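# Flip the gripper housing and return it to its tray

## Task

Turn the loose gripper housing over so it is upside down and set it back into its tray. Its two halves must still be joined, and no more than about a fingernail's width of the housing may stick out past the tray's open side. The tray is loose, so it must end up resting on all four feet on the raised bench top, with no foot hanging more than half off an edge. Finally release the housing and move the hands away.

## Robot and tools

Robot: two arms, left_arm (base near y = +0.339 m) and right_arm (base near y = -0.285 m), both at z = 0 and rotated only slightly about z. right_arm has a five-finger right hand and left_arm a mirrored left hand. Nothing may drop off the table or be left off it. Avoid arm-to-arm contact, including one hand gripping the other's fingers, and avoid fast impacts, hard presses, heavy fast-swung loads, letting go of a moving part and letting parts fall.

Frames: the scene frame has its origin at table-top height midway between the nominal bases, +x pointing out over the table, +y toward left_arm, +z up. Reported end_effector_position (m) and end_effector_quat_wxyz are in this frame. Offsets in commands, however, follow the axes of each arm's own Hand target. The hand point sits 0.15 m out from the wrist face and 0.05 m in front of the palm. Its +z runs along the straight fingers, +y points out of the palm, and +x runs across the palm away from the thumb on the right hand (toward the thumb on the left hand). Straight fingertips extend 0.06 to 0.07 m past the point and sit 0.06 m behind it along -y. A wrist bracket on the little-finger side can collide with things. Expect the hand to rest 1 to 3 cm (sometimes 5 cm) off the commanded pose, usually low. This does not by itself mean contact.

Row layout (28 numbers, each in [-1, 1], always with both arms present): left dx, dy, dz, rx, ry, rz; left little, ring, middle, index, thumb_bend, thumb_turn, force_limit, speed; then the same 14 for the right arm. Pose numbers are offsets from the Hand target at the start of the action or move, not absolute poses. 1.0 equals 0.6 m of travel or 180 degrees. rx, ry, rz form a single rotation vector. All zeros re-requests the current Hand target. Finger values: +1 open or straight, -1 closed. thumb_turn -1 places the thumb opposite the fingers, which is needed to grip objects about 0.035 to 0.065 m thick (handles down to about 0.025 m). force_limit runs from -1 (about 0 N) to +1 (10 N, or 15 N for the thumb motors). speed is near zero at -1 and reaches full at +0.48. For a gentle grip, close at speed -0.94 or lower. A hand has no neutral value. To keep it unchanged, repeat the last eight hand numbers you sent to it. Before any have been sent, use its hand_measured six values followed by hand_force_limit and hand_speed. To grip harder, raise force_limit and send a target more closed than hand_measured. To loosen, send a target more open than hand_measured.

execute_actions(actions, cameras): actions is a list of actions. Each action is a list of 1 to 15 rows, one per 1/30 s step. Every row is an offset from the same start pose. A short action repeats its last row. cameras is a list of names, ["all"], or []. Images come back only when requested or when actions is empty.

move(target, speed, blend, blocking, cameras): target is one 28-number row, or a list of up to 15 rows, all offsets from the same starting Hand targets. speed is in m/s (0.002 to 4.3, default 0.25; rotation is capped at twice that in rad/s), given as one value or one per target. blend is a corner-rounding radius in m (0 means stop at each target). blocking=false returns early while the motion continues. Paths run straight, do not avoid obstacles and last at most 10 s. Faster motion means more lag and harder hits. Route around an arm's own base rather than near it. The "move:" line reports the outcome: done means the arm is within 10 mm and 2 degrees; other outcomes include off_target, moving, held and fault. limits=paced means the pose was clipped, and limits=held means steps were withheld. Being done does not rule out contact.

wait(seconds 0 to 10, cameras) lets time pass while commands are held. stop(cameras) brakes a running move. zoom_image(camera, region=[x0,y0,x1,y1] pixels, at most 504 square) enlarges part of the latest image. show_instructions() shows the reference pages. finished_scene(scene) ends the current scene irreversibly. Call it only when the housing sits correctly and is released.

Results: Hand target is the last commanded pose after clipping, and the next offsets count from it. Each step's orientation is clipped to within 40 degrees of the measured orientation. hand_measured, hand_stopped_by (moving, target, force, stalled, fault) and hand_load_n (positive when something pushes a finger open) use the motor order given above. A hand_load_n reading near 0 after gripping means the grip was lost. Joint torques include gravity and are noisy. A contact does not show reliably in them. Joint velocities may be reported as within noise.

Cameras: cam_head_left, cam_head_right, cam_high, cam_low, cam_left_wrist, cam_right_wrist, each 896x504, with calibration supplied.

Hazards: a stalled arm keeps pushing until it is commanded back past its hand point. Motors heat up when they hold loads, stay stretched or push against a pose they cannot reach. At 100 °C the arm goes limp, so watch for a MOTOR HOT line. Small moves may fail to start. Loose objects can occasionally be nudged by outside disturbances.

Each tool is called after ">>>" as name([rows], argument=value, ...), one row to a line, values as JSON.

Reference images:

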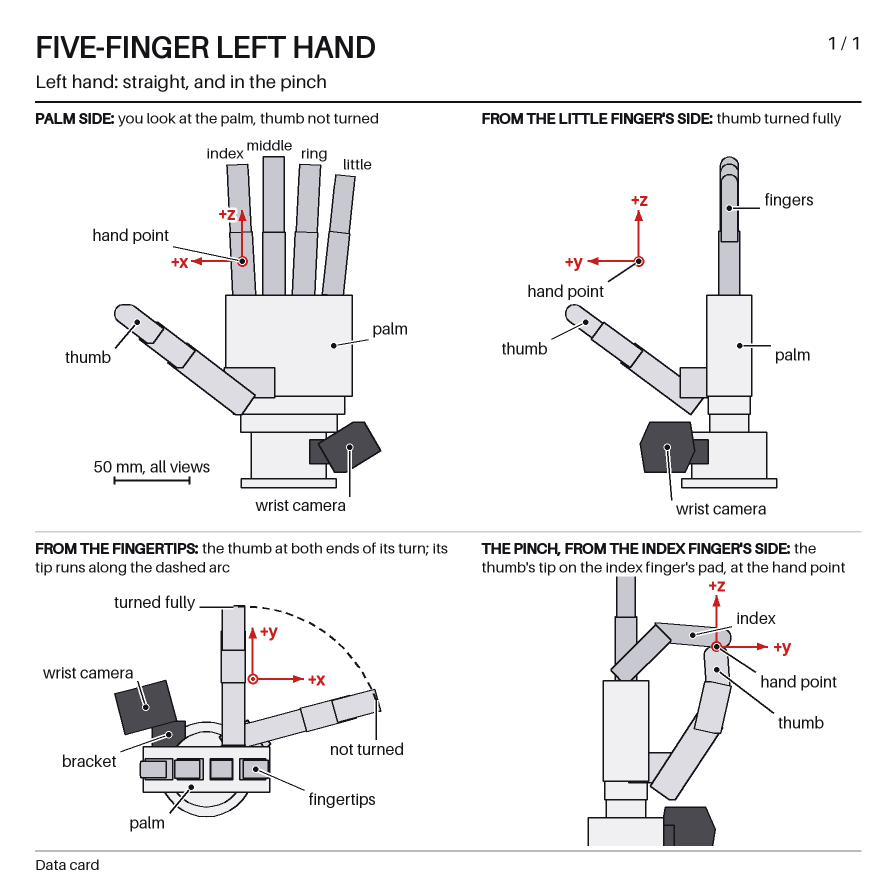

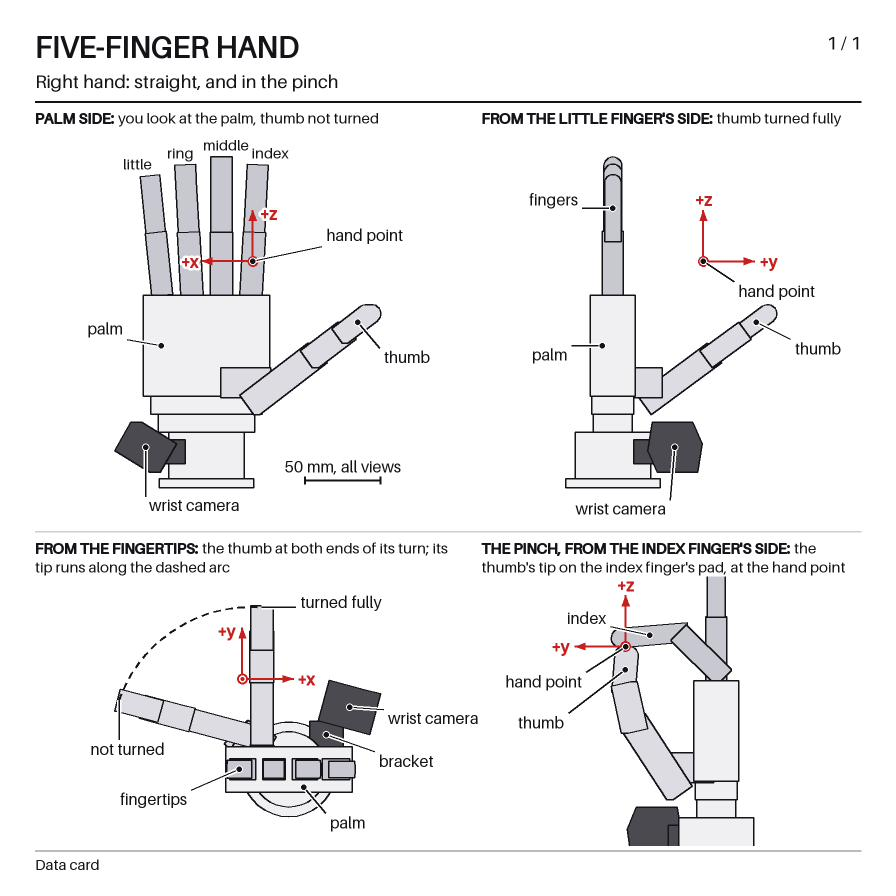

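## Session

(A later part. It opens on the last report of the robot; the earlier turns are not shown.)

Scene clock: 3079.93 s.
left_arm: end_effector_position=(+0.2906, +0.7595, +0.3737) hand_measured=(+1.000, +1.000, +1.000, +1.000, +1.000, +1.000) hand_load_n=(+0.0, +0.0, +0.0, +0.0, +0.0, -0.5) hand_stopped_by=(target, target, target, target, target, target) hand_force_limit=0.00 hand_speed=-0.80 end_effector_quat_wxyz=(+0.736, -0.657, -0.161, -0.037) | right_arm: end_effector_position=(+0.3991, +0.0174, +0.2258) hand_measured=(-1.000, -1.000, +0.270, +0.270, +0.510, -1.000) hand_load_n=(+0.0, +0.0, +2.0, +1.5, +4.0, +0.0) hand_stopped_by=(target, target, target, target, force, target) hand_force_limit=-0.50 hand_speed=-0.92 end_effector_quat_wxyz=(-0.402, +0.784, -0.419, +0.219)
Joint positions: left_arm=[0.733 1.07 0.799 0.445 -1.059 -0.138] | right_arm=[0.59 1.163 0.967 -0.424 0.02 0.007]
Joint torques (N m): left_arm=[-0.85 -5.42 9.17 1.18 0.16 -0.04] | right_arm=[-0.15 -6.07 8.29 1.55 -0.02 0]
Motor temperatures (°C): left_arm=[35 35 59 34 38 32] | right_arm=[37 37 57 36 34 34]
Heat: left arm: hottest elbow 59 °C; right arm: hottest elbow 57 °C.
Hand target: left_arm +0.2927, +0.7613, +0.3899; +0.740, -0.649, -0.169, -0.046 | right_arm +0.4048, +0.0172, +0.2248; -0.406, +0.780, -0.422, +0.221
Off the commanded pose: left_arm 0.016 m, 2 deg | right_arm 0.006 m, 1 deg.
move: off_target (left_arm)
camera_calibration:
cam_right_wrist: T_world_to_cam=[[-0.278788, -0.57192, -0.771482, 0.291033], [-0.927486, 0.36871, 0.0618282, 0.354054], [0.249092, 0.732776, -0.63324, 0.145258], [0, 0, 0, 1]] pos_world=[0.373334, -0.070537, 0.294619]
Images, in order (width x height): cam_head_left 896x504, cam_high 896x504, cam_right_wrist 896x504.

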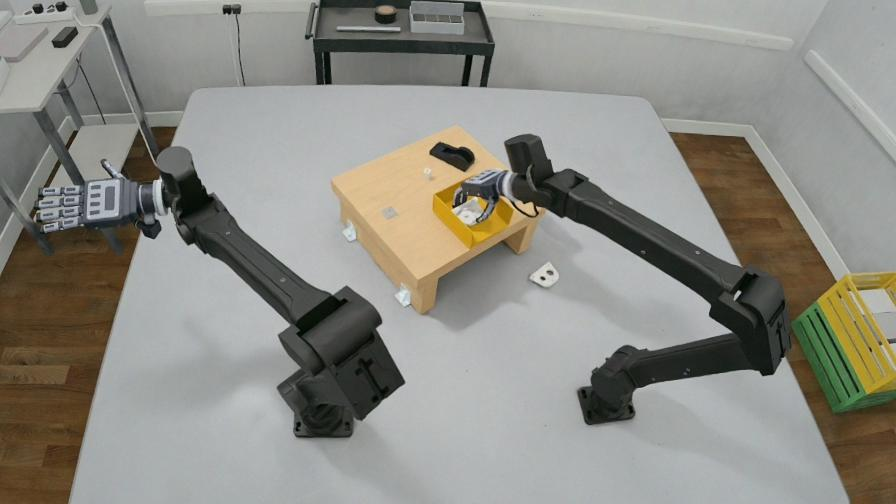

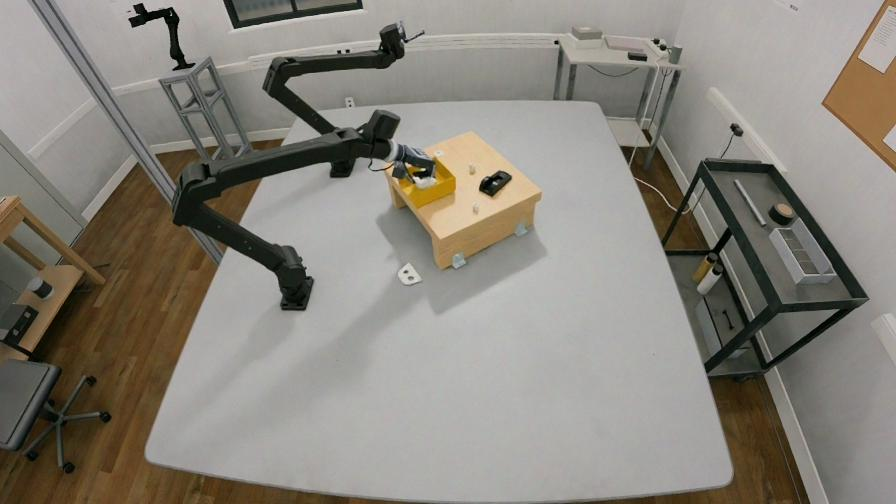

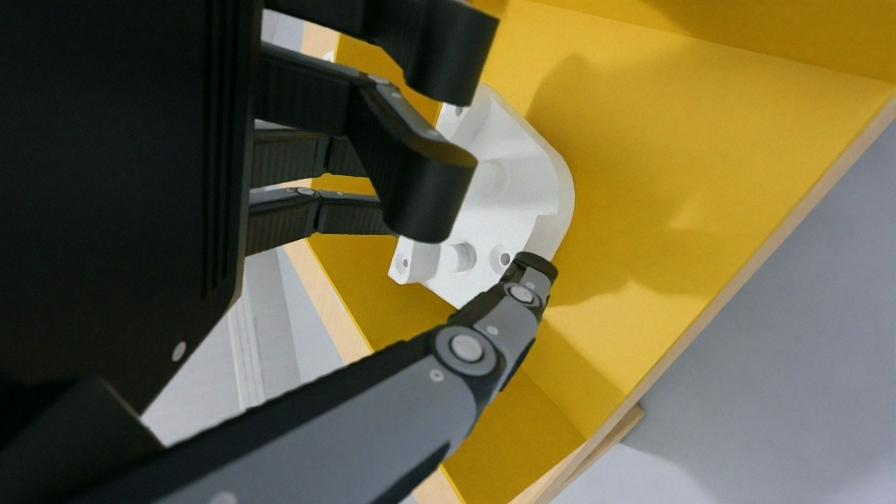

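>>> move(target=[0,0,0,0,0,0,1,1,1,1,1,1,0,-0.8,0,0.0137,0.0096,0,0,0,-1,-1,0.27,0.27,0.45,-1,-0.5,-0.92], speed=0.03)

>>> move(target=[0,0,0,0,0,0,1,1,1,1,1,1,0,-0.8,0,0.0055,0.0038,0,0,0,-1,-1,0.27,0.27,0.45,-1,-0.5,-0.92], speed=0.02, cameras=["cam_right_wrist", "cam_head_left", "cam_high"])

>>> zoom_image(camera="cam_head_left", region=[425, 160, 545, 270])

>>> zoom_image(camera="cam_high", region=[380, 140, 480, 220])

Scene clock: 3090.83 s.
left_arm: end_effector_position=(+0.2906, +0.7595, +0.3737) hand_measured=(+1.000, +1.000, +1.000, +1.000, +1.000, +1.000) hand_load_n=(+0.0, +0.0, +0.0, +0.0, +0.0, -0.5) hand_stopped_by=(target, target, target, target, target, target) hand_force_limit=0.00 hand_speed=-0.80 end_effector_quat_wxyz=(+0.736, -0.657, -0.161, -0.037) | right_arm: end_effector_position=(+0.3994, +0.0177, +0.2177) hand_measured=(-1.000, -1.000, +0.270, +0.270, +0.510, -1.000) hand_load_n=(+0.5, +0.0, +2.5, +1.5, +4.0, +0.0) hand_stopped_by=(target, target, target, target, force, target) hand_force_limit=-0.50 hand_speed=-0.92 end_effector_quat_wxyz=(-0.404, +0.783, -0.419, +0.219)
Joint positions: left_arm=[0.733 1.07 0.799 0.445 -1.059 -0.138] | right_arm=[0.59 1.167 0.947 -0.396 0.019 0.007]
Joint torques (N m): left_arm=[-0.79 -5.36 9.17 1.21 0.16 -0.05] | right_arm=[-0.15 -5.95 8.13 1.51 -0.02 0]
Motor temperatures (°C): left_arm=[35 35 59 34 38 32] | right_arm=[37 37 56 36 34 34]
Heat: left arm: hottest elbow 59 °C; right arm: hottest elbow 56 °C.
Hand target: left_arm +0.2927, +0.7613, +0.3899; +0.740, -0.649, -0.169, -0.046 | right_arm +0.4049, +0.0174, +0.2149; -0.406, +0.780, -0.422, +0.221
Off the commanded pose: left_arm 0.016 m, 2 deg | right_arm 0.006 m, 1 deg.
move: off_target (left_arm)

Scene clock: 3091.53 s.
left_arm: end_effector_position=(+0.2906, +0.7595, +0.3737) hand_measured=(+1.000, +1.000, +1.000, +1.000, +1.000, +1.000) hand_load_n=(+0.0, +0.0, +0.0, +0.0, +0.0, +0.0) hand_stopped_by=(target, target, target, target, target, target) hand_force_limit=0.00 hand_speed=-0.80 end_effector_quat_wxyz=(+0.736, -0.657, -0.161, -0.037) | right_arm: end_effector_position=(+0.3994, +0.0177, +0.2141) hand_measured=(-1.000, -1.000, +0.270, +0.270, +0.510, -1.000) hand_load_n=(+0.0, +0.0, +2.0, +1.5, +4.0, +0.0) hand_stopped_by=(target, target, target, target, force, target) hand_force_limit=-0.50 hand_speed=-0.92 end_effector_quat_wxyz=(-0.404, +0.783, -0.419, +0.219)
Joint positions: left_arm=[0.733 1.07 0.799 0.445 -1.059 -0.138] | right_arm=[0.59 1.169 0.938 -0.385 0.019 0.007]
Joint torques (N m): left_arm=[-0.73 -5.36 9.16 1.2 0.15 -0.04] | right_arm=[-0.09 -5.89 8.08 1.83 -0.02 -0.01]
Motor temperatures (°C): left_arm=[35 35 59 34 38 32] | right_arm=[37 37 56 36 34 34]
Heat: left arm: hottest elbow 59 °C; right arm: hottest elbow 56 °C.
Hand target: left_arm +0.2927, +0.7613, +0.3899; +0.740, -0.649, -0.169, -0.046 | right_arm +0.4048, +0.0173, +0.2108; -0.406, +0.780, -0.422, +0.221
Off the commanded pose: left_arm 0.016 m, 2 deg | right_arm 0.006 m, 1 deg.
move: off_target (left_arm)
camera_calibration:
cam_right_wrist: T_world_to_cam=[[-0.275803, -0.569932, -0.774022, 0.281502], [-0.927821, 0.368259, 0.0594475, 0.355531], [0.25116, 0.73455, -0.630361, 0.136065], [0, 0, 0, 1]] pos_world=[0.373334, -0.070437, 0.282523]
Images, in order (width x height): cam_head_left 896x504, cam_high 896x504, cam_right_wrist 896x504.

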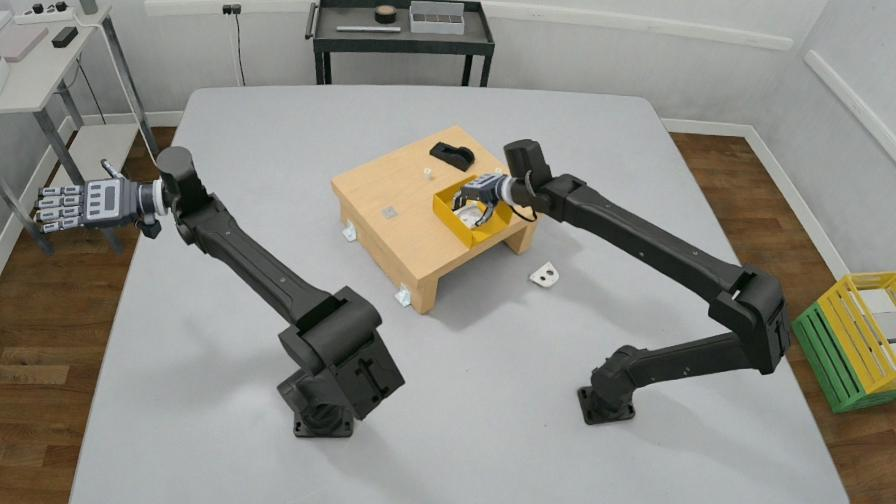

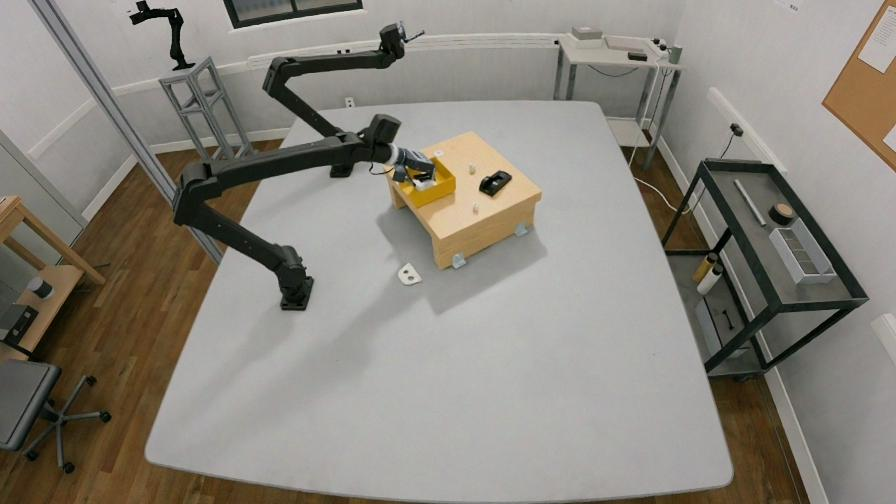

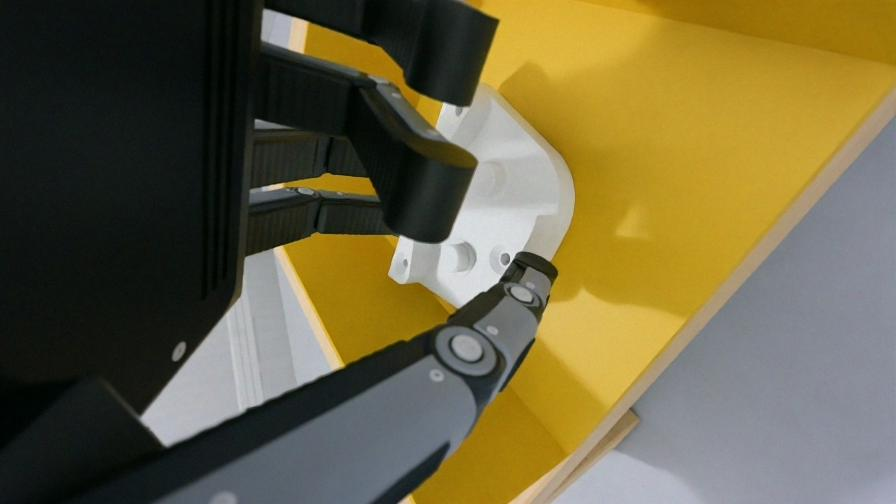

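Scaled by 4.200 from the camera's 896x504 image, which has a finer 1280x720 frame.

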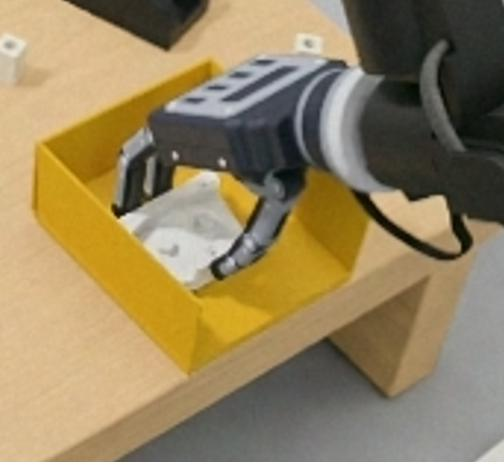

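Scaled by 5.040 from the camera's 896x504 image, which has a finer 1280x720 frame.

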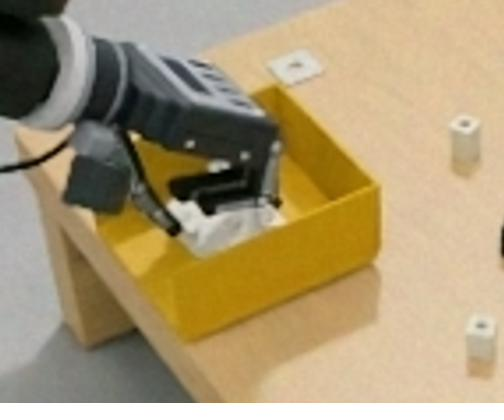

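>>> move(target=[0,0,0,0,0,0,1,1,1,1,1,1,0,-0.8,0,0.0041,0.0029,0,0,0,-1,-1,0.27,0.27,0.45,-1,-0.5,-0.92], speed=0.02)

>>> move(target=[0,0,0,0,0,0,1,1,1,1,1,1,0,-0.8,0,0.0041,0.0029,0,0,0,-1,-1,0.27,0.27,0.45,-1,-0.5,-0.92], speed=0.02, cameras=["cam_right_wrist", "cam_head_left"])

>>> zoom_image(camera="cam_head_left", region=[425, 160, 545, 270])

>>> zoom_image(camera="cam_right_wrist", region=[380, 0, 680, 360])

Scene clock: 3105.40 s.
left_arm: end_effector_position=(+0.2906, +0.7595, +0.3737) hand_measured=(+1.000, +1.000, +1.000, +1.000, +1.000, +1.000) hand_load_n=(+0.0, +0.0, +0.0, -0.5, +0.0, +0.0) hand_stopped_by=(target, target, target, target, target, target) hand_force_limit=0.00 hand_speed=-0.80 end_effector_quat_wxyz=(+0.736, -0.657, -0.161, -0.037) | right_arm: end_effector_position=(+0.3995, +0.0178, +0.2110) hand_measured=(-1.000, -1.000, +0.270, +0.270, +0.510, -1.000) hand_load_n=(+0.0, +0.0, +2.0, +1.5, +4.0, +0.0) hand_stopped_by=(target, target, target, target, force, target) hand_force_limit=-0.50 hand_speed=-0.92 end_effector_quat_wxyz=(-0.404, +0.783, -0.419, +0.219)
Joint positions: left_arm=[0.733 1.07 0.799 0.445 -1.059 -0.138] | right_arm=[0.59 1.171 0.932 -0.376 0.019 0.007]
Joint torques (N m): left_arm=[-0.91 -5.36 9.18 1.21 0.16 -0.04] | right_arm=[-0.15 -5.66 8.06 1.58 -0.02 0]
Motor temperatures (°C): left_arm=[35 35 59 34 38 32] | right_arm=[37 37 56 36 34 34]
Heat: left arm: hottest elbow 59 °C; right arm: hottest elbow 56 °C.
Hand target: left_arm +0.2927, +0.7613, +0.3899; +0.740, -0.649, -0.169, -0.046 | right_arm +0.4048, +0.0173, +0.2077; -0.406, +0.780, -0.422, +0.221
Off the commanded pose: left_arm 0.016 m, 2 deg | right_arm 0.006 m, 1 deg.
move: off_target (left_arm)

Scene clock: 3106.10 s.
left_arm: end_effector_position=(+0.2906, +0.7595, +0.3737) hand_measured=(+1.000, +1.000, +1.000, +1.000, +1.000, +1.000) hand_load_n=(+0.0, +0.0, +0.0, +0.0, +0.0, -0.5) hand_stopped_by=(target, target, target, target, target, target) hand_force_limit=0.00 hand_speed=-0.80 end_effector_quat_wxyz=(+0.736, -0.657, -0.161, -0.037) | right_arm: end_effector_position=(+0.4002, +0.0183, +0.2105) hand_measured=(-1.000, -1.000, +0.270, +0.270, +0.510, -1.000) hand_load_n=(+0.0, +0.0, +2.5, +1.5, +4.0, +0.0) hand_stopped_by=(target, target, target, target, force, target) hand_force_limit=-0.50 hand_speed=-0.92 end_effector_quat_wxyz=(-0.406, +0.782, -0.418, +0.221)
Joint positions: left_arm=[0.733 1.07 0.799 0.445 -1.059 -0.138] | right_arm=[0.59 1.172 0.928 -0.366 0.019 0.007]
Joint torques (N m): left_arm=[-0.91 -5.36 9.18 1.18 0.17 -0.05] | right_arm=[-0.09 -5.77 7.87 1.54 -0.02 0]
Motor temperatures (°C): left_arm=[35 35 59 34 38 32] | right_arm=[37 37 56 36 34 34]
Heat: left arm: hottest elbow 59 °C; right arm: hottest elbow 56 °C.
Hand target: left_arm +0.2927, +0.7613, +0.3899; +0.740, -0.649, -0.169, -0.046 | right_arm +0.4048, +0.0173, +0.2046; -0.406, +0.780, -0.422, +0.221
Off the commanded pose: left_arm 0.016 m, 2 deg | right_arm 0.007 m, 0 deg.
move: off_target (left_arm)
camera_calibration:
cam_right_wrist: T_world_to_cam=[[-0.27213, -0.567411, -0.777168, 0.278476], [-0.928101, 0.368053, 0.0562642, 0.357093], [0.254114, 0.736601, -0.626773, 0.131304], [0, 0, 0, 1]] pos_world=[0.373833, -0.0701374, 0.278629]
Images, in order (width x height): cam_head_left 896x504, cam_right_wrist 896x504.

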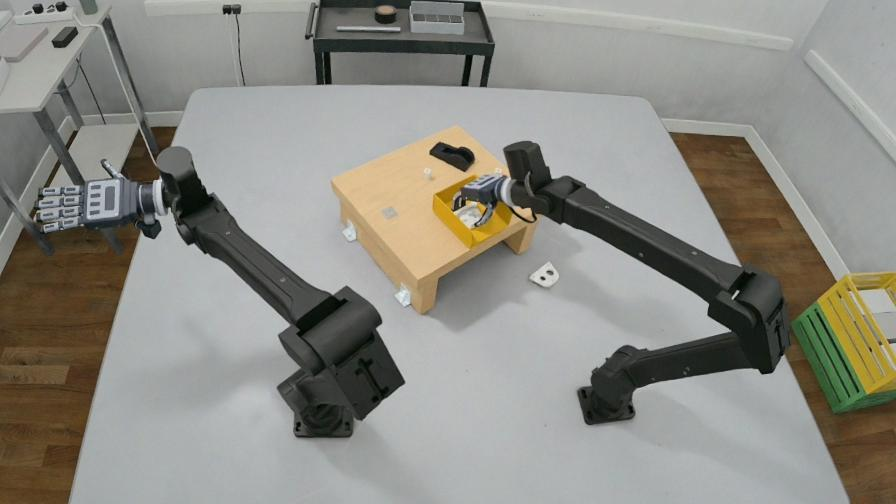

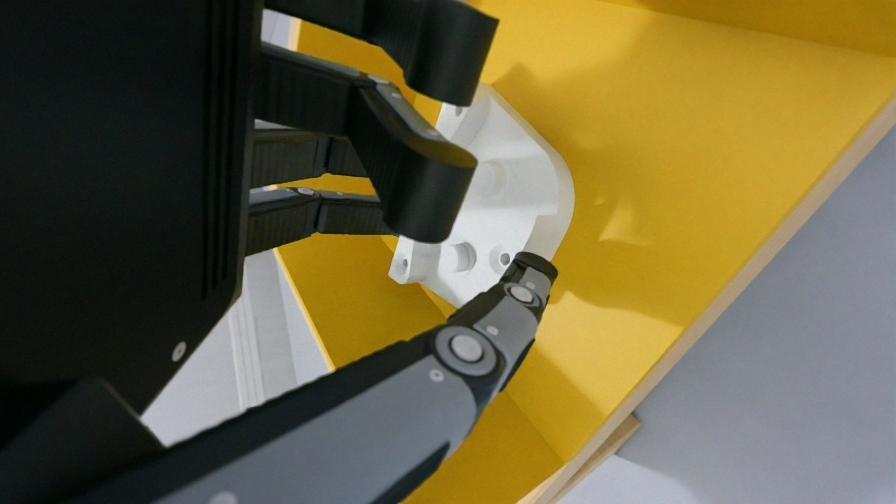

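Scaled by 4.200 from the camera's 896x504 image, which has a finer 1280x720 frame.

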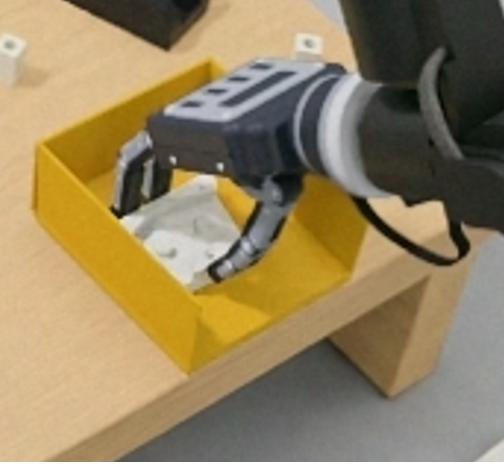

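Scaled by 1.400 from the camera's 896x504 image, which has a finer 1280x720 frame.

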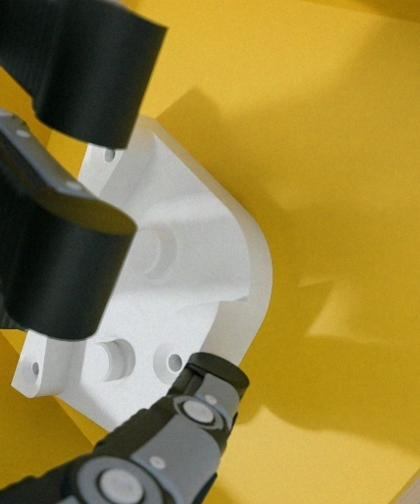

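>>> execute_actions(actions=[], cameras=["cam_right_wrist", "cam_head_left"])

>>> zoom_image(camera="cam_head_left", region=[425, 160, 545, 270])

>>> zoom_image(camera="cam_right_wrist", region=[380, 0, 680, 360])

Scene clock: 3136.43 s.
left_arm: end_effector_position=(+0.2906, +0.7595, +0.3737) hand_measured=(+1.000, +1.000, +1.000, +1.000, +1.000, +1.000) hand_load_n=(+0.0, +0.0, +0.0, +0.0, +0.0, -0.5) hand_stopped_by=(target, target, target, target, target, target) hand_force_limit=0.00 hand_speed=-0.80 end_effector_quat_wxyz=(+0.736, -0.657, -0.161, -0.037) | right_arm: end_effector_position=(+0.4002, +0.0183, +0.2105) hand_measured=(-1.000, -1.000, +0.270, +0.270, +0.510, -1.000) hand_load_n=(-0.5, +0.0, +2.5, +1.5, +4.0, +0.0) hand_stopped_by=(target, target, target, target, force, target) hand_force_limit=-0.50 hand_speed=-0.92 end_effector_quat_wxyz=(-0.406, +0.782, -0.418, +0.221)
Joint positions: left_arm=[0.733 1.07 0.799 0.445 -1.059 -0.138] | right_arm=[0.59 1.172 0.928 -0.366 0.019 0.007]
Joint velocities: within noise
Joint torques (N m): left_arm=[-0.85 -5.3 9.17 1.21 0.16 -0.04] | right_arm=[-0.15 -5.77 7.87 1.54 -0.02 0]
Motor temperatures (°C): left_arm=[35 35 59 34 38 32] | right_arm=[37 37 54 36 34 33]
Heat: left arm: hottest elbow 59 °C; right arm: hottest elbow 54 °C.
Hand target: left_arm +0.2927, +0.7613, +0.3899; +0.740, -0.649, -0.169, -0.046 | right_arm +0.4048, +0.0173, +0.2046; -0.406, +0.780, -0.422, +0.221
Off the commanded pose: left_arm 0.016 m, 2 deg | right_arm 0.007 m, 0 deg.
camera_calibration:
cam_right_wrist: T_world_to_cam=[[-0.27213, -0.567411, -0.777168, 0.278476], [-0.928101, 0.368053, 0.0562642, 0.357093], [0.254114, 0.736601, -0.626773, 0.131304], [0, 0, 0, 1]] pos_world=[0.373833, -0.0701374, 0.278629]
Images, in order (width x height): cam_head_left 896x504, cam_right_wrist 896x504.

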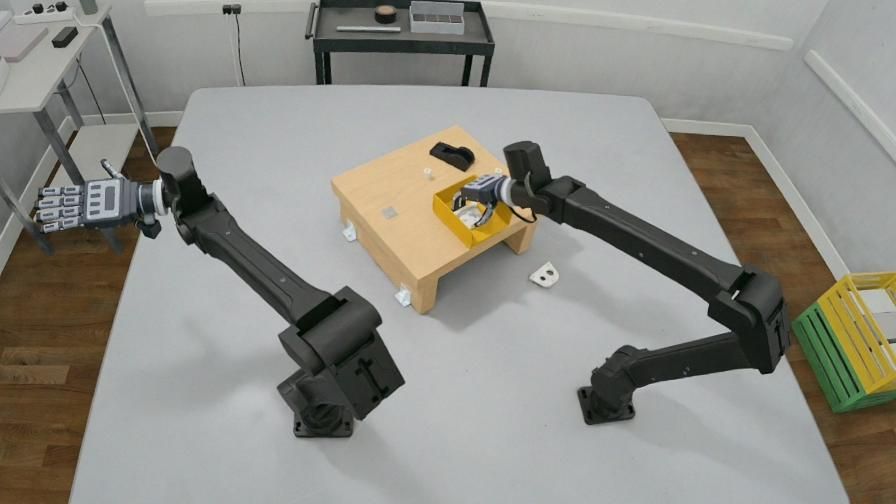

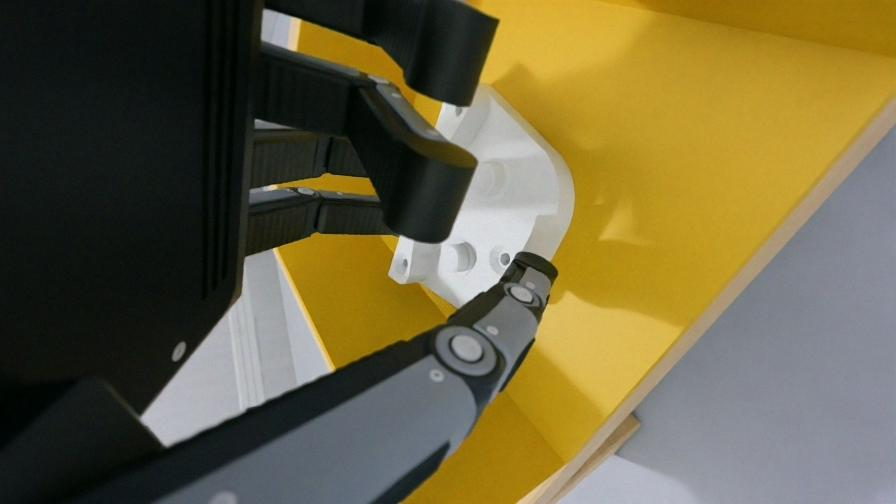

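Scaled by 4.200 from the camera's 896x504 image, which has a finer 1280x720 frame.

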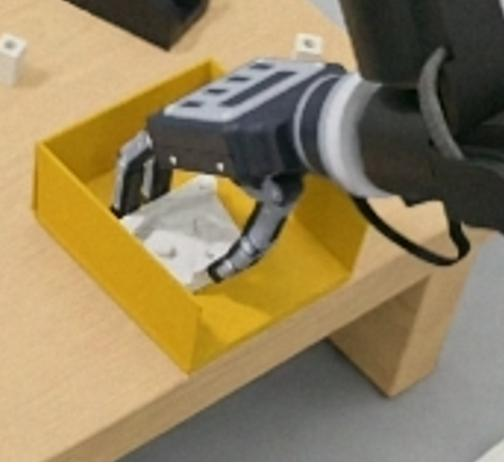

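Scaled by 1.400 from the camera's 896x504 image, which has a finer 1280x720 frame.

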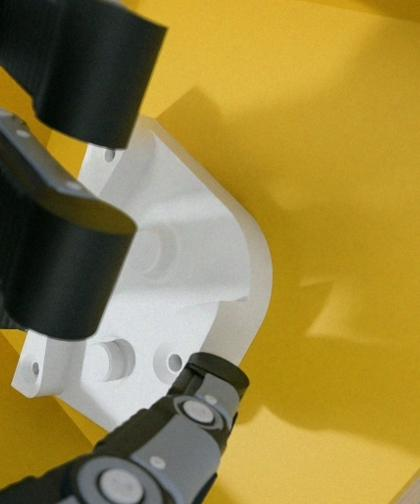

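>>> move([
  [0,0,0,0,0,0,1,1,1,1,1,1,0,-0.8,-0.0032,-0.0044,-0.0055,0,0,0,-1,-1,0.27,0.27,0.45,-1,-0.5,-0.92],
  [0,0,0,0,0,0,1,1,1,1,1,1,0,-0.8,-0.0032,-0.0044,-0.0055,0,0,0,-1,-1,0.27,0.27,0.62,-1,-0.5,-0.92],
], speed=0.02, cameras=["cam_right_wrist"])

>>> zoom_image(camera="cam_right_wrist", region=[380, 0, 680, 360])

Scene clock: 3155.20 s.
left_arm: end_effector_position=(+0.2906, +0.7595, +0.3737) hand_measured=(+1.000, +1.000, +1.000, +1.000, +1.000, +1.000) hand_load_n=(+0.0, +0.0, -0.5, +0.0, +0.0, +0.0) hand_stopped_by=(target, target, target, target, target, target) hand_force_limit=0.00 hand_speed=-0.80 end_effector_quat_wxyz=(+0.736, -0.657, -0.161, -0.037) | right_arm: end_effector_position=(+0.4002, +0.0183, +0.2105) hand_measured=(-1.000, -1.000, +0.270, +0.270, +0.620, -1.000) hand_load_n=(+0.0, +0.0, +0.0, +0.0, +0.0, +0.0) hand_stopped_by=(target, target, target, target, target, target) hand_force_limit=-0.50 hand_speed=-0.92 end_effector_quat_wxyz=(-0.406, +0.782, -0.418, +0.221)
Joint positions: left_arm=[0.733 1.07 0.799 0.445 -1.059 -0.138] | right_arm=[0.59 1.172 0.928 -0.366 0.019 0.007]
Joint torques (N m): left_arm=[-0.79 -5.25 9.18 1.2 0.16 -0.05] | right_arm=[0.32 -6.18 8.38 1.1 0.12 0.03]
Motor temperatures (°C): left_arm=[35 35 59 34 38 32] | right_arm=[37 37 53 36 34 33]
Heat: left arm: hottest elbow 59 °C; right arm: hottest elbow 53 °C.
Hand target: left_arm +0.2927, +0.7613, +0.3899; +0.740, -0.649, -0.169, -0.046 | right_arm +0.4027, +0.0183, +0.2087; -0.406, +0.780, -0.422, +0.221
Off the commanded pose: left_arm 0.016 m, 2 deg | right_arm 0.003 m, 0 deg.
move: off_target (left_arm)
camera_calibration:
cam_right_wrist: T_world_to_cam=[[-0.27213, -0.567411, -0.777168, 0.278476], [-0.928101, 0.368053, 0.0562642, 0.357093], [0.254114, 0.736601, -0.626773, 0.131304], [0, 0, 0, 1]] pos_world=[0.373833, -0.0701374, 0.278629]
Images, in order (width x height): cam_right_wrist 896x504.

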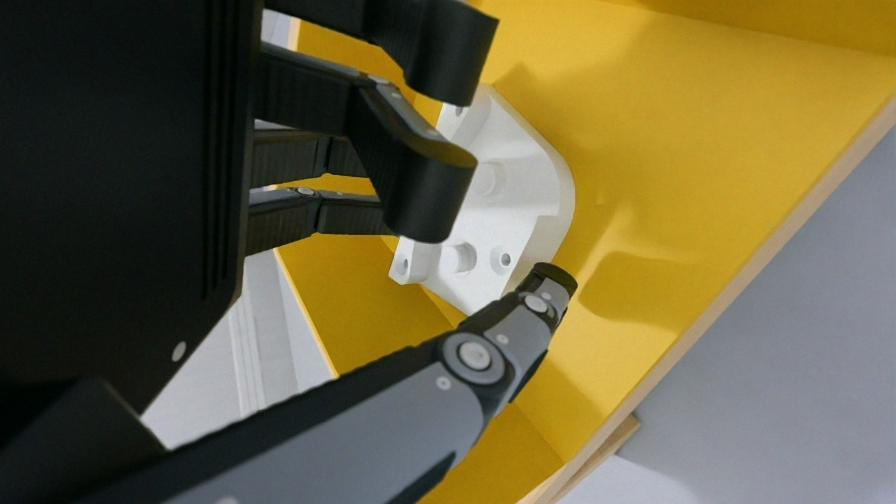

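Scaled by 1.400 from the camera's 896x504 image, which has a finer 1280x720 frame.

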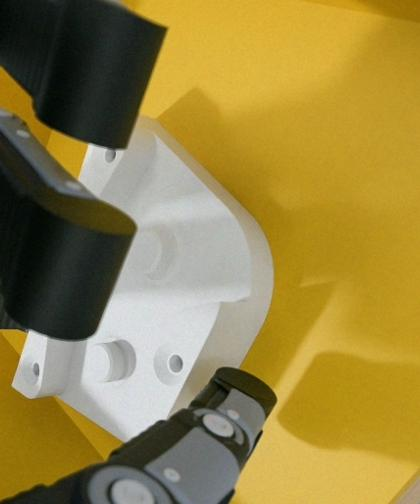

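>>> move([
  [0,0,0,0,0,0,1,1,1,1,1,1,0,-0.8,0,0,0,0,0,0,-1,-1,0.5,0.5,0.75,-1,-0.5,-0.8],
  [0,0,0,0,0,0,1,1,1,1,1,1,0,-0.8,0.0001,-0.0623,-0.0272,0,0,0,-1,-1,0.5,0.5,0.75,-1,-0.5,-0.8],
  [0,0,0,0,0,0,1,1,1,1,1,1,0,-0.8,0.0005,-0.148,-0.0792,0,0,0,-1,-1,0.5,0.5,0.75,-1,-0.5,-0.8],
], speed=0.05, blend=[0, 0.01, 0], cameras=["cam_right_wrist", "cam_head_left"])

>>> zoom_image(camera="cam_head_left", region=[425, 160, 545, 270])

Scene clock: 3177.33 s.
left_arm: end_effector_position=(+0.2906, +0.7595, +0.3737) hand_measured=(+1.000, +1.000, +1.000, +1.000, +1.000, +1.000) hand_load_n=(+0.0, +0.0, +0.0, +0.0, +0.0, -0.5) hand_stopped_by=(target, target, target, target, target, target) hand_force_limit=0.00 hand_speed=-0.80 end_effector_quat_wxyz=(+0.736, -0.657, -0.161, -0.037) | right_arm: end_effector_position=(+0.4019, +0.0194, +0.2808) hand_measured=(-1.000, -1.000, +0.500, +0.500, +0.750, -1.000) hand_load_n=(+0.0, +0.0, +0.0, +0.0, +0.0, +0.0) hand_stopped_by=(target, target, target, target, target, target) hand_force_limit=-0.50 hand_speed=-0.80 end_effector_quat_wxyz=(-0.389, +0.791, -0.423, +0.212)
Joint positions: left_arm=[0.733 1.07 0.799 0.445 -1.059 -0.138] | right_arm=[0.59 1.172 1.135 -0.617 0.02 0.007]
Joint torques (N m): left_arm=[-0.73 -5.42 9.18 1.17 0.15 -0.05] | right_arm=[0.26 -6.59 12.93 0.61 0.1 0.02]
Motor temperatures (°C): left_arm=[35 35 59 34 38 32] | right_arm=[37 37 53 36 34 33]
Heat: left arm: hottest elbow 59 °C; right arm: hottest elbow 53 °C.
Hand target: left_arm +0.2927, +0.7613, +0.3899; +0.740, -0.649, -0.169, -0.046 | right_arm +0.4128, +0.0247, +0.3088; -0.406, +0.780, -0.422, +0.221
Off the commanded pose: left_arm 0.016 m, 2 deg | right_arm 0.030 m, 2 deg.
move: off_target (left_arm, right_arm)
camera_calibration:
cam_right_wrist: T_world_to_cam=[[-0.299513, -0.586373, -0.752634, 0.338719], [-0.92558, 0.369985, 0.0800841, 0.346591], [0.231504, 0.720609, -0.653551, 0.190974], [0, 0, 0, 1]] pos_world=[0.378037, -0.067235, 0.351986]
Images, in order (width x height): cam_head_left 896x504, cam_right_wrist 896x504.

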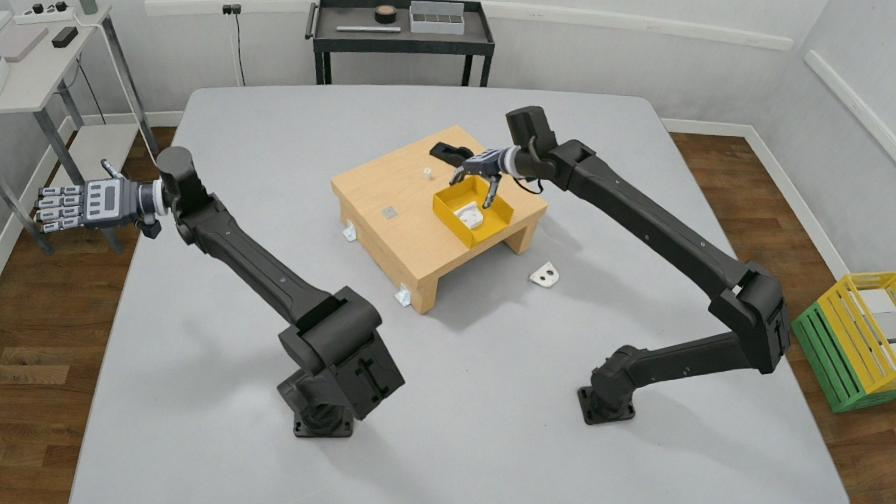

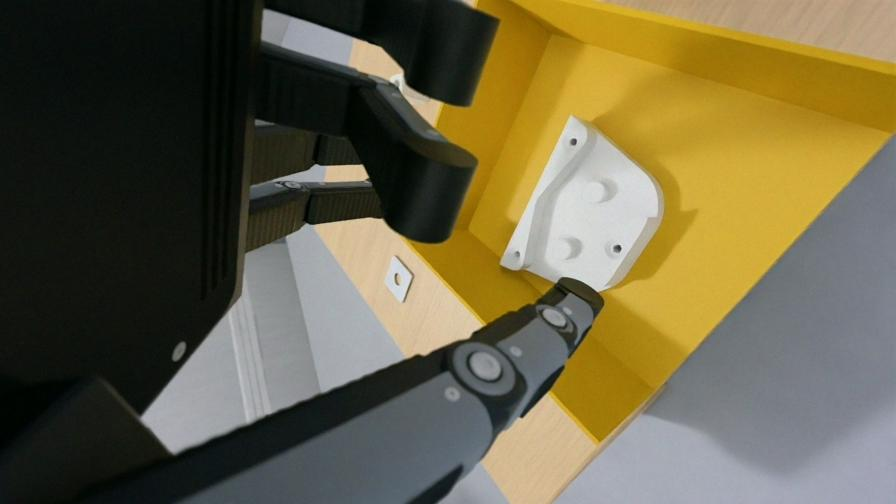

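Scaled by 4.200 from the camera's 896x504 image, which has a finer 1280x720 frame.

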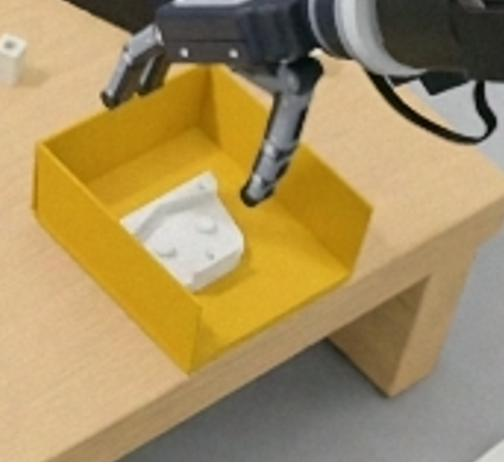

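>>> move([
  [0,0,0,0,0,0,1,1,1,1,1,1,0,-0.8,0,0.157,-0.2247,0,0,0,-1,-1,0.5,0.5,0.75,-1,-0.5,-0.8],
  [0,0,0,0,0,0,1,1,1,1,1,1,0,-0.8,0.273,0.1918,-0.2478,0,0,0,-1,-1,0.5,0.5,0.75,-1,-0.5,-0.8],
  [0,0,0,0,0,0,1,1,1,1,1,1,0,-0.8,0.2723,0.4378,-0.0758,0,0,0,-1,-1,0.5,0.5,0.75,-1,-0.5,-0.8],
], speed=0.1, blend=[0.03, 0.02, 0], cameras=["cam_right_wrist", "cam_head_left"])

>>> zoom_image(camera="cam_head_left", region=[425, 160, 605, 310])

Scene clock: 3211.37 s.
left_arm: end_effector_position=(+0.2906, +0.7595, +0.3737) hand_measured=(+1.000, +1.000, +1.000, +1.000, +1.000, +1.000) hand_load_n=(-0.5, +0.0, +0.0, +0.0, +0.0, -0.5) hand_stopped_by=(target, target, target, target, target, target) hand_force_limit=0.00 hand_speed=-0.80 end_effector_quat_wxyz=(+0.736, -0.657, -0.161, -0.037) | right_arm: end_effector_position=(+0.3412, -0.2121, +0.1200) hand_measured=(-1.000, -1.000, +0.500, +0.500, +0.750, -1.000) hand_load_n=(+0.0, +0.0, +0.0, +0.0, +0.0, +0.0) hand_stopped_by=(target, target, target, target, target, target) hand_force_limit=-0.50 hand_speed=-0.80 end_effector_quat_wxyz=(-0.405, +0.780, -0.426, +0.213)
Joint positions: left_arm=[0.733 1.07 0.799 0.445 -1.059 -0.138] | right_arm=[-0.101 0.888 0.524 -0.375 -0.532 -0.418]
Joint torques (N m): left_arm=[-0.85 -5.3 9.17 1.22 0.16 -0.05] | right_arm=[-0.09 -2.2 7.84 1.26 -0.28 -0.14]
Motor temperatures (°C): left_arm=[35 35 59 34 38 32] | right_arm=[37 37 56 36 34 33]
Heat: left arm: hottest elbow 59 °C; right arm: hottest elbow 56 °C.
Hand target: left_arm +0.2927, +0.7613, +0.3899; +0.740, -0.649, -0.169, -0.046 | right_arm +0.3451, -0.2151, +0.1199; -0.406, +0.780, -0.422, +0.221
Off the commanded pose: left_arm 0.016 m, 2 deg | right_arm 0.005 m, 1 deg.
move: off_target (left_arm)
camera_calibration:
cam_right_wrist: T_world_to_cam=[[-0.290444, -0.558189, -0.777218, 0.0695457], [-0.923992, 0.374754, 0.0761486, 0.389818], [0.24876, 0.74026, -0.624607, 0.261506], [0, 0, 0, 1]] pos_world=[0.315335, -0.300848, 0.187707]
Images, in order (width x height): cam_head_left 896x504, cam_right_wrist 896x504.

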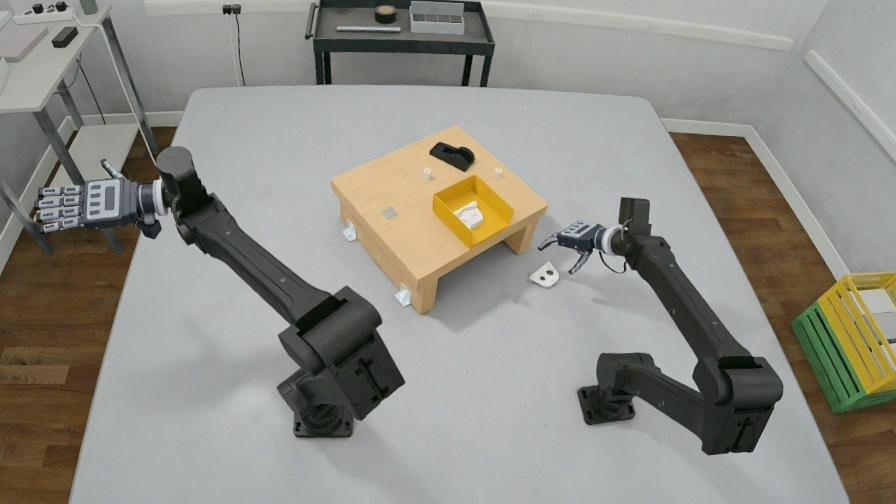

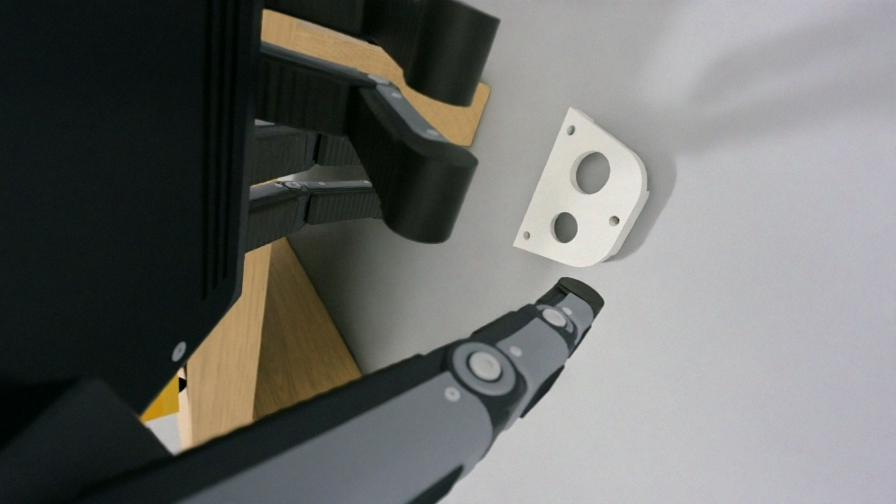

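Scaled by 2.800 from the camera's 896x504 image, which has a finer 1280x720 frame.

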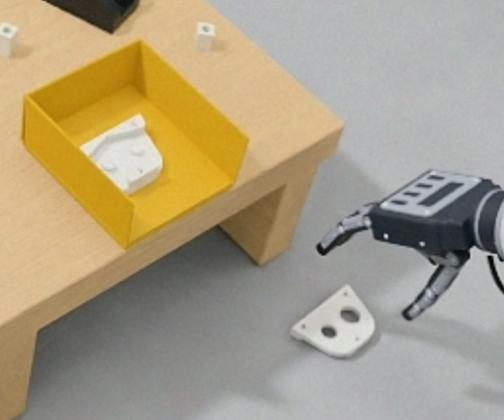

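>>> move(target=[0,0,0,0,0,0,1,1,1,1,1,1,0,-0.8,0.0013,0.0382,0.0616,0.00005,-0.0196,-0.0137,-1,-1,0.5,0.5,1,-1,-0.5,-0.8], speed=0.06, cameras=["cam_right_wrist"])

>>> zoom_image(camera="cam_right_wrist", region=[380, 0, 680, 360])

Scene clock: 3238.07 s.
left_arm: end_effector_position=(+0.2906, +0.7595, +0.3737) hand_measured=(+1.000, +1.000, +1.000, +1.000, +1.000, +1.000) hand_load_n=(+0.0, -0.5, +0.0, +0.0, +0.0, -0.5) hand_stopped_by=(target, target, target, target, target, target) hand_force_limit=0.00 hand_speed=-0.80 end_effector_quat_wxyz=(+0.736, -0.657, -0.161, -0.037) | right_arm: end_effector_position=(+0.3585, -0.2089, +0.0815) hand_measured=(-1.000, -1.000, +0.500, +0.500, +1.000, -1.000) hand_load_n=(+0.0, +0.0, +0.0, +0.0, +0.0, +0.0) hand_stopped_by=(target, target, target, target, target, target) hand_force_limit=-0.50 hand_speed=-0.80 end_effector_quat_wxyz=(-0.412, +0.792, -0.402, +0.202)
Joint positions: left_arm=[0.733 1.07 0.799 0.445 -1.059 -0.138] | right_arm=[-0.101 1.044 0.498 -0.215 -0.575 -0.463]
Joint torques (N m): left_arm=[-0.91 -5.3 9.17 1.21 0.16 -0.04] | right_arm=[1.32 -3.37 7.01 1.35 -0.32 -0.09]
Motor temperatures (°C): left_arm=[35 35 59 34 38 32] | right_arm=[37 37 54 36 34 34]
Heat: left arm: hottest elbow 59 °C; right arm: hottest elbow 54 °C.
Hand target: left_arm +0.2927, +0.7613, +0.3899; +0.740, -0.649, -0.169, -0.046 | right_arm +0.3599, -0.2064, +0.0801; -0.414, +0.795, -0.392, +0.205
Off the commanded pose: left_arm 0.016 m, 2 deg | right_arm 0.003 m, 1 deg.
move: off_target (left_arm)
camera_calibration:
cam_right_wrist: T_world_to_cam=[[-0.255589, -0.573279, -0.778476, 0.0309456], [-0.944484, 0.320016, 0.0744291, 0.403597], [0.206456, 0.754282, -0.623246, 0.248792], [0, 0, 0, 1]] pos_world=[0.337736, -0.299076, 0.149109]
Images, in order (width x height): cam_right_wrist 896x504.

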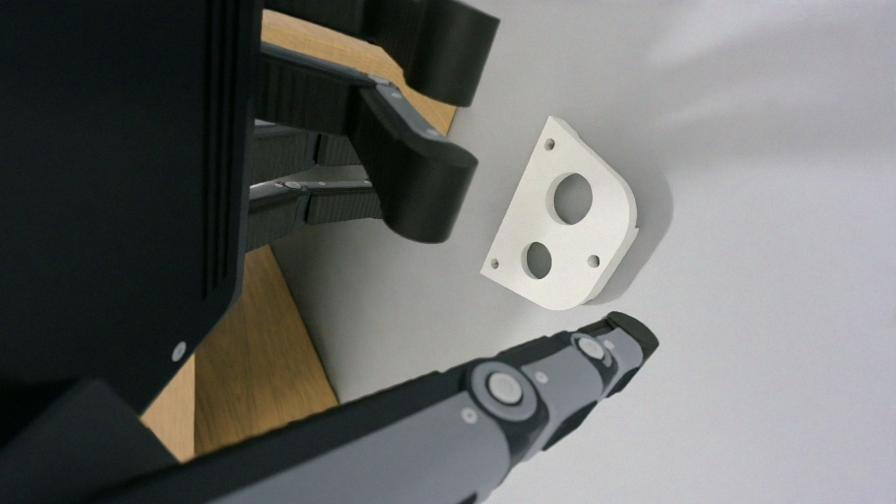

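Scaled by 1.400 from the camera's 896x504 image, which has a finer 1280x720 frame.

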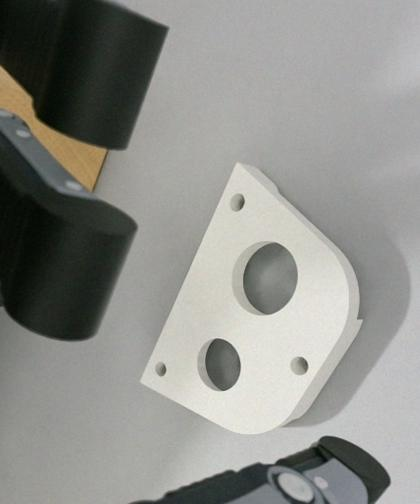

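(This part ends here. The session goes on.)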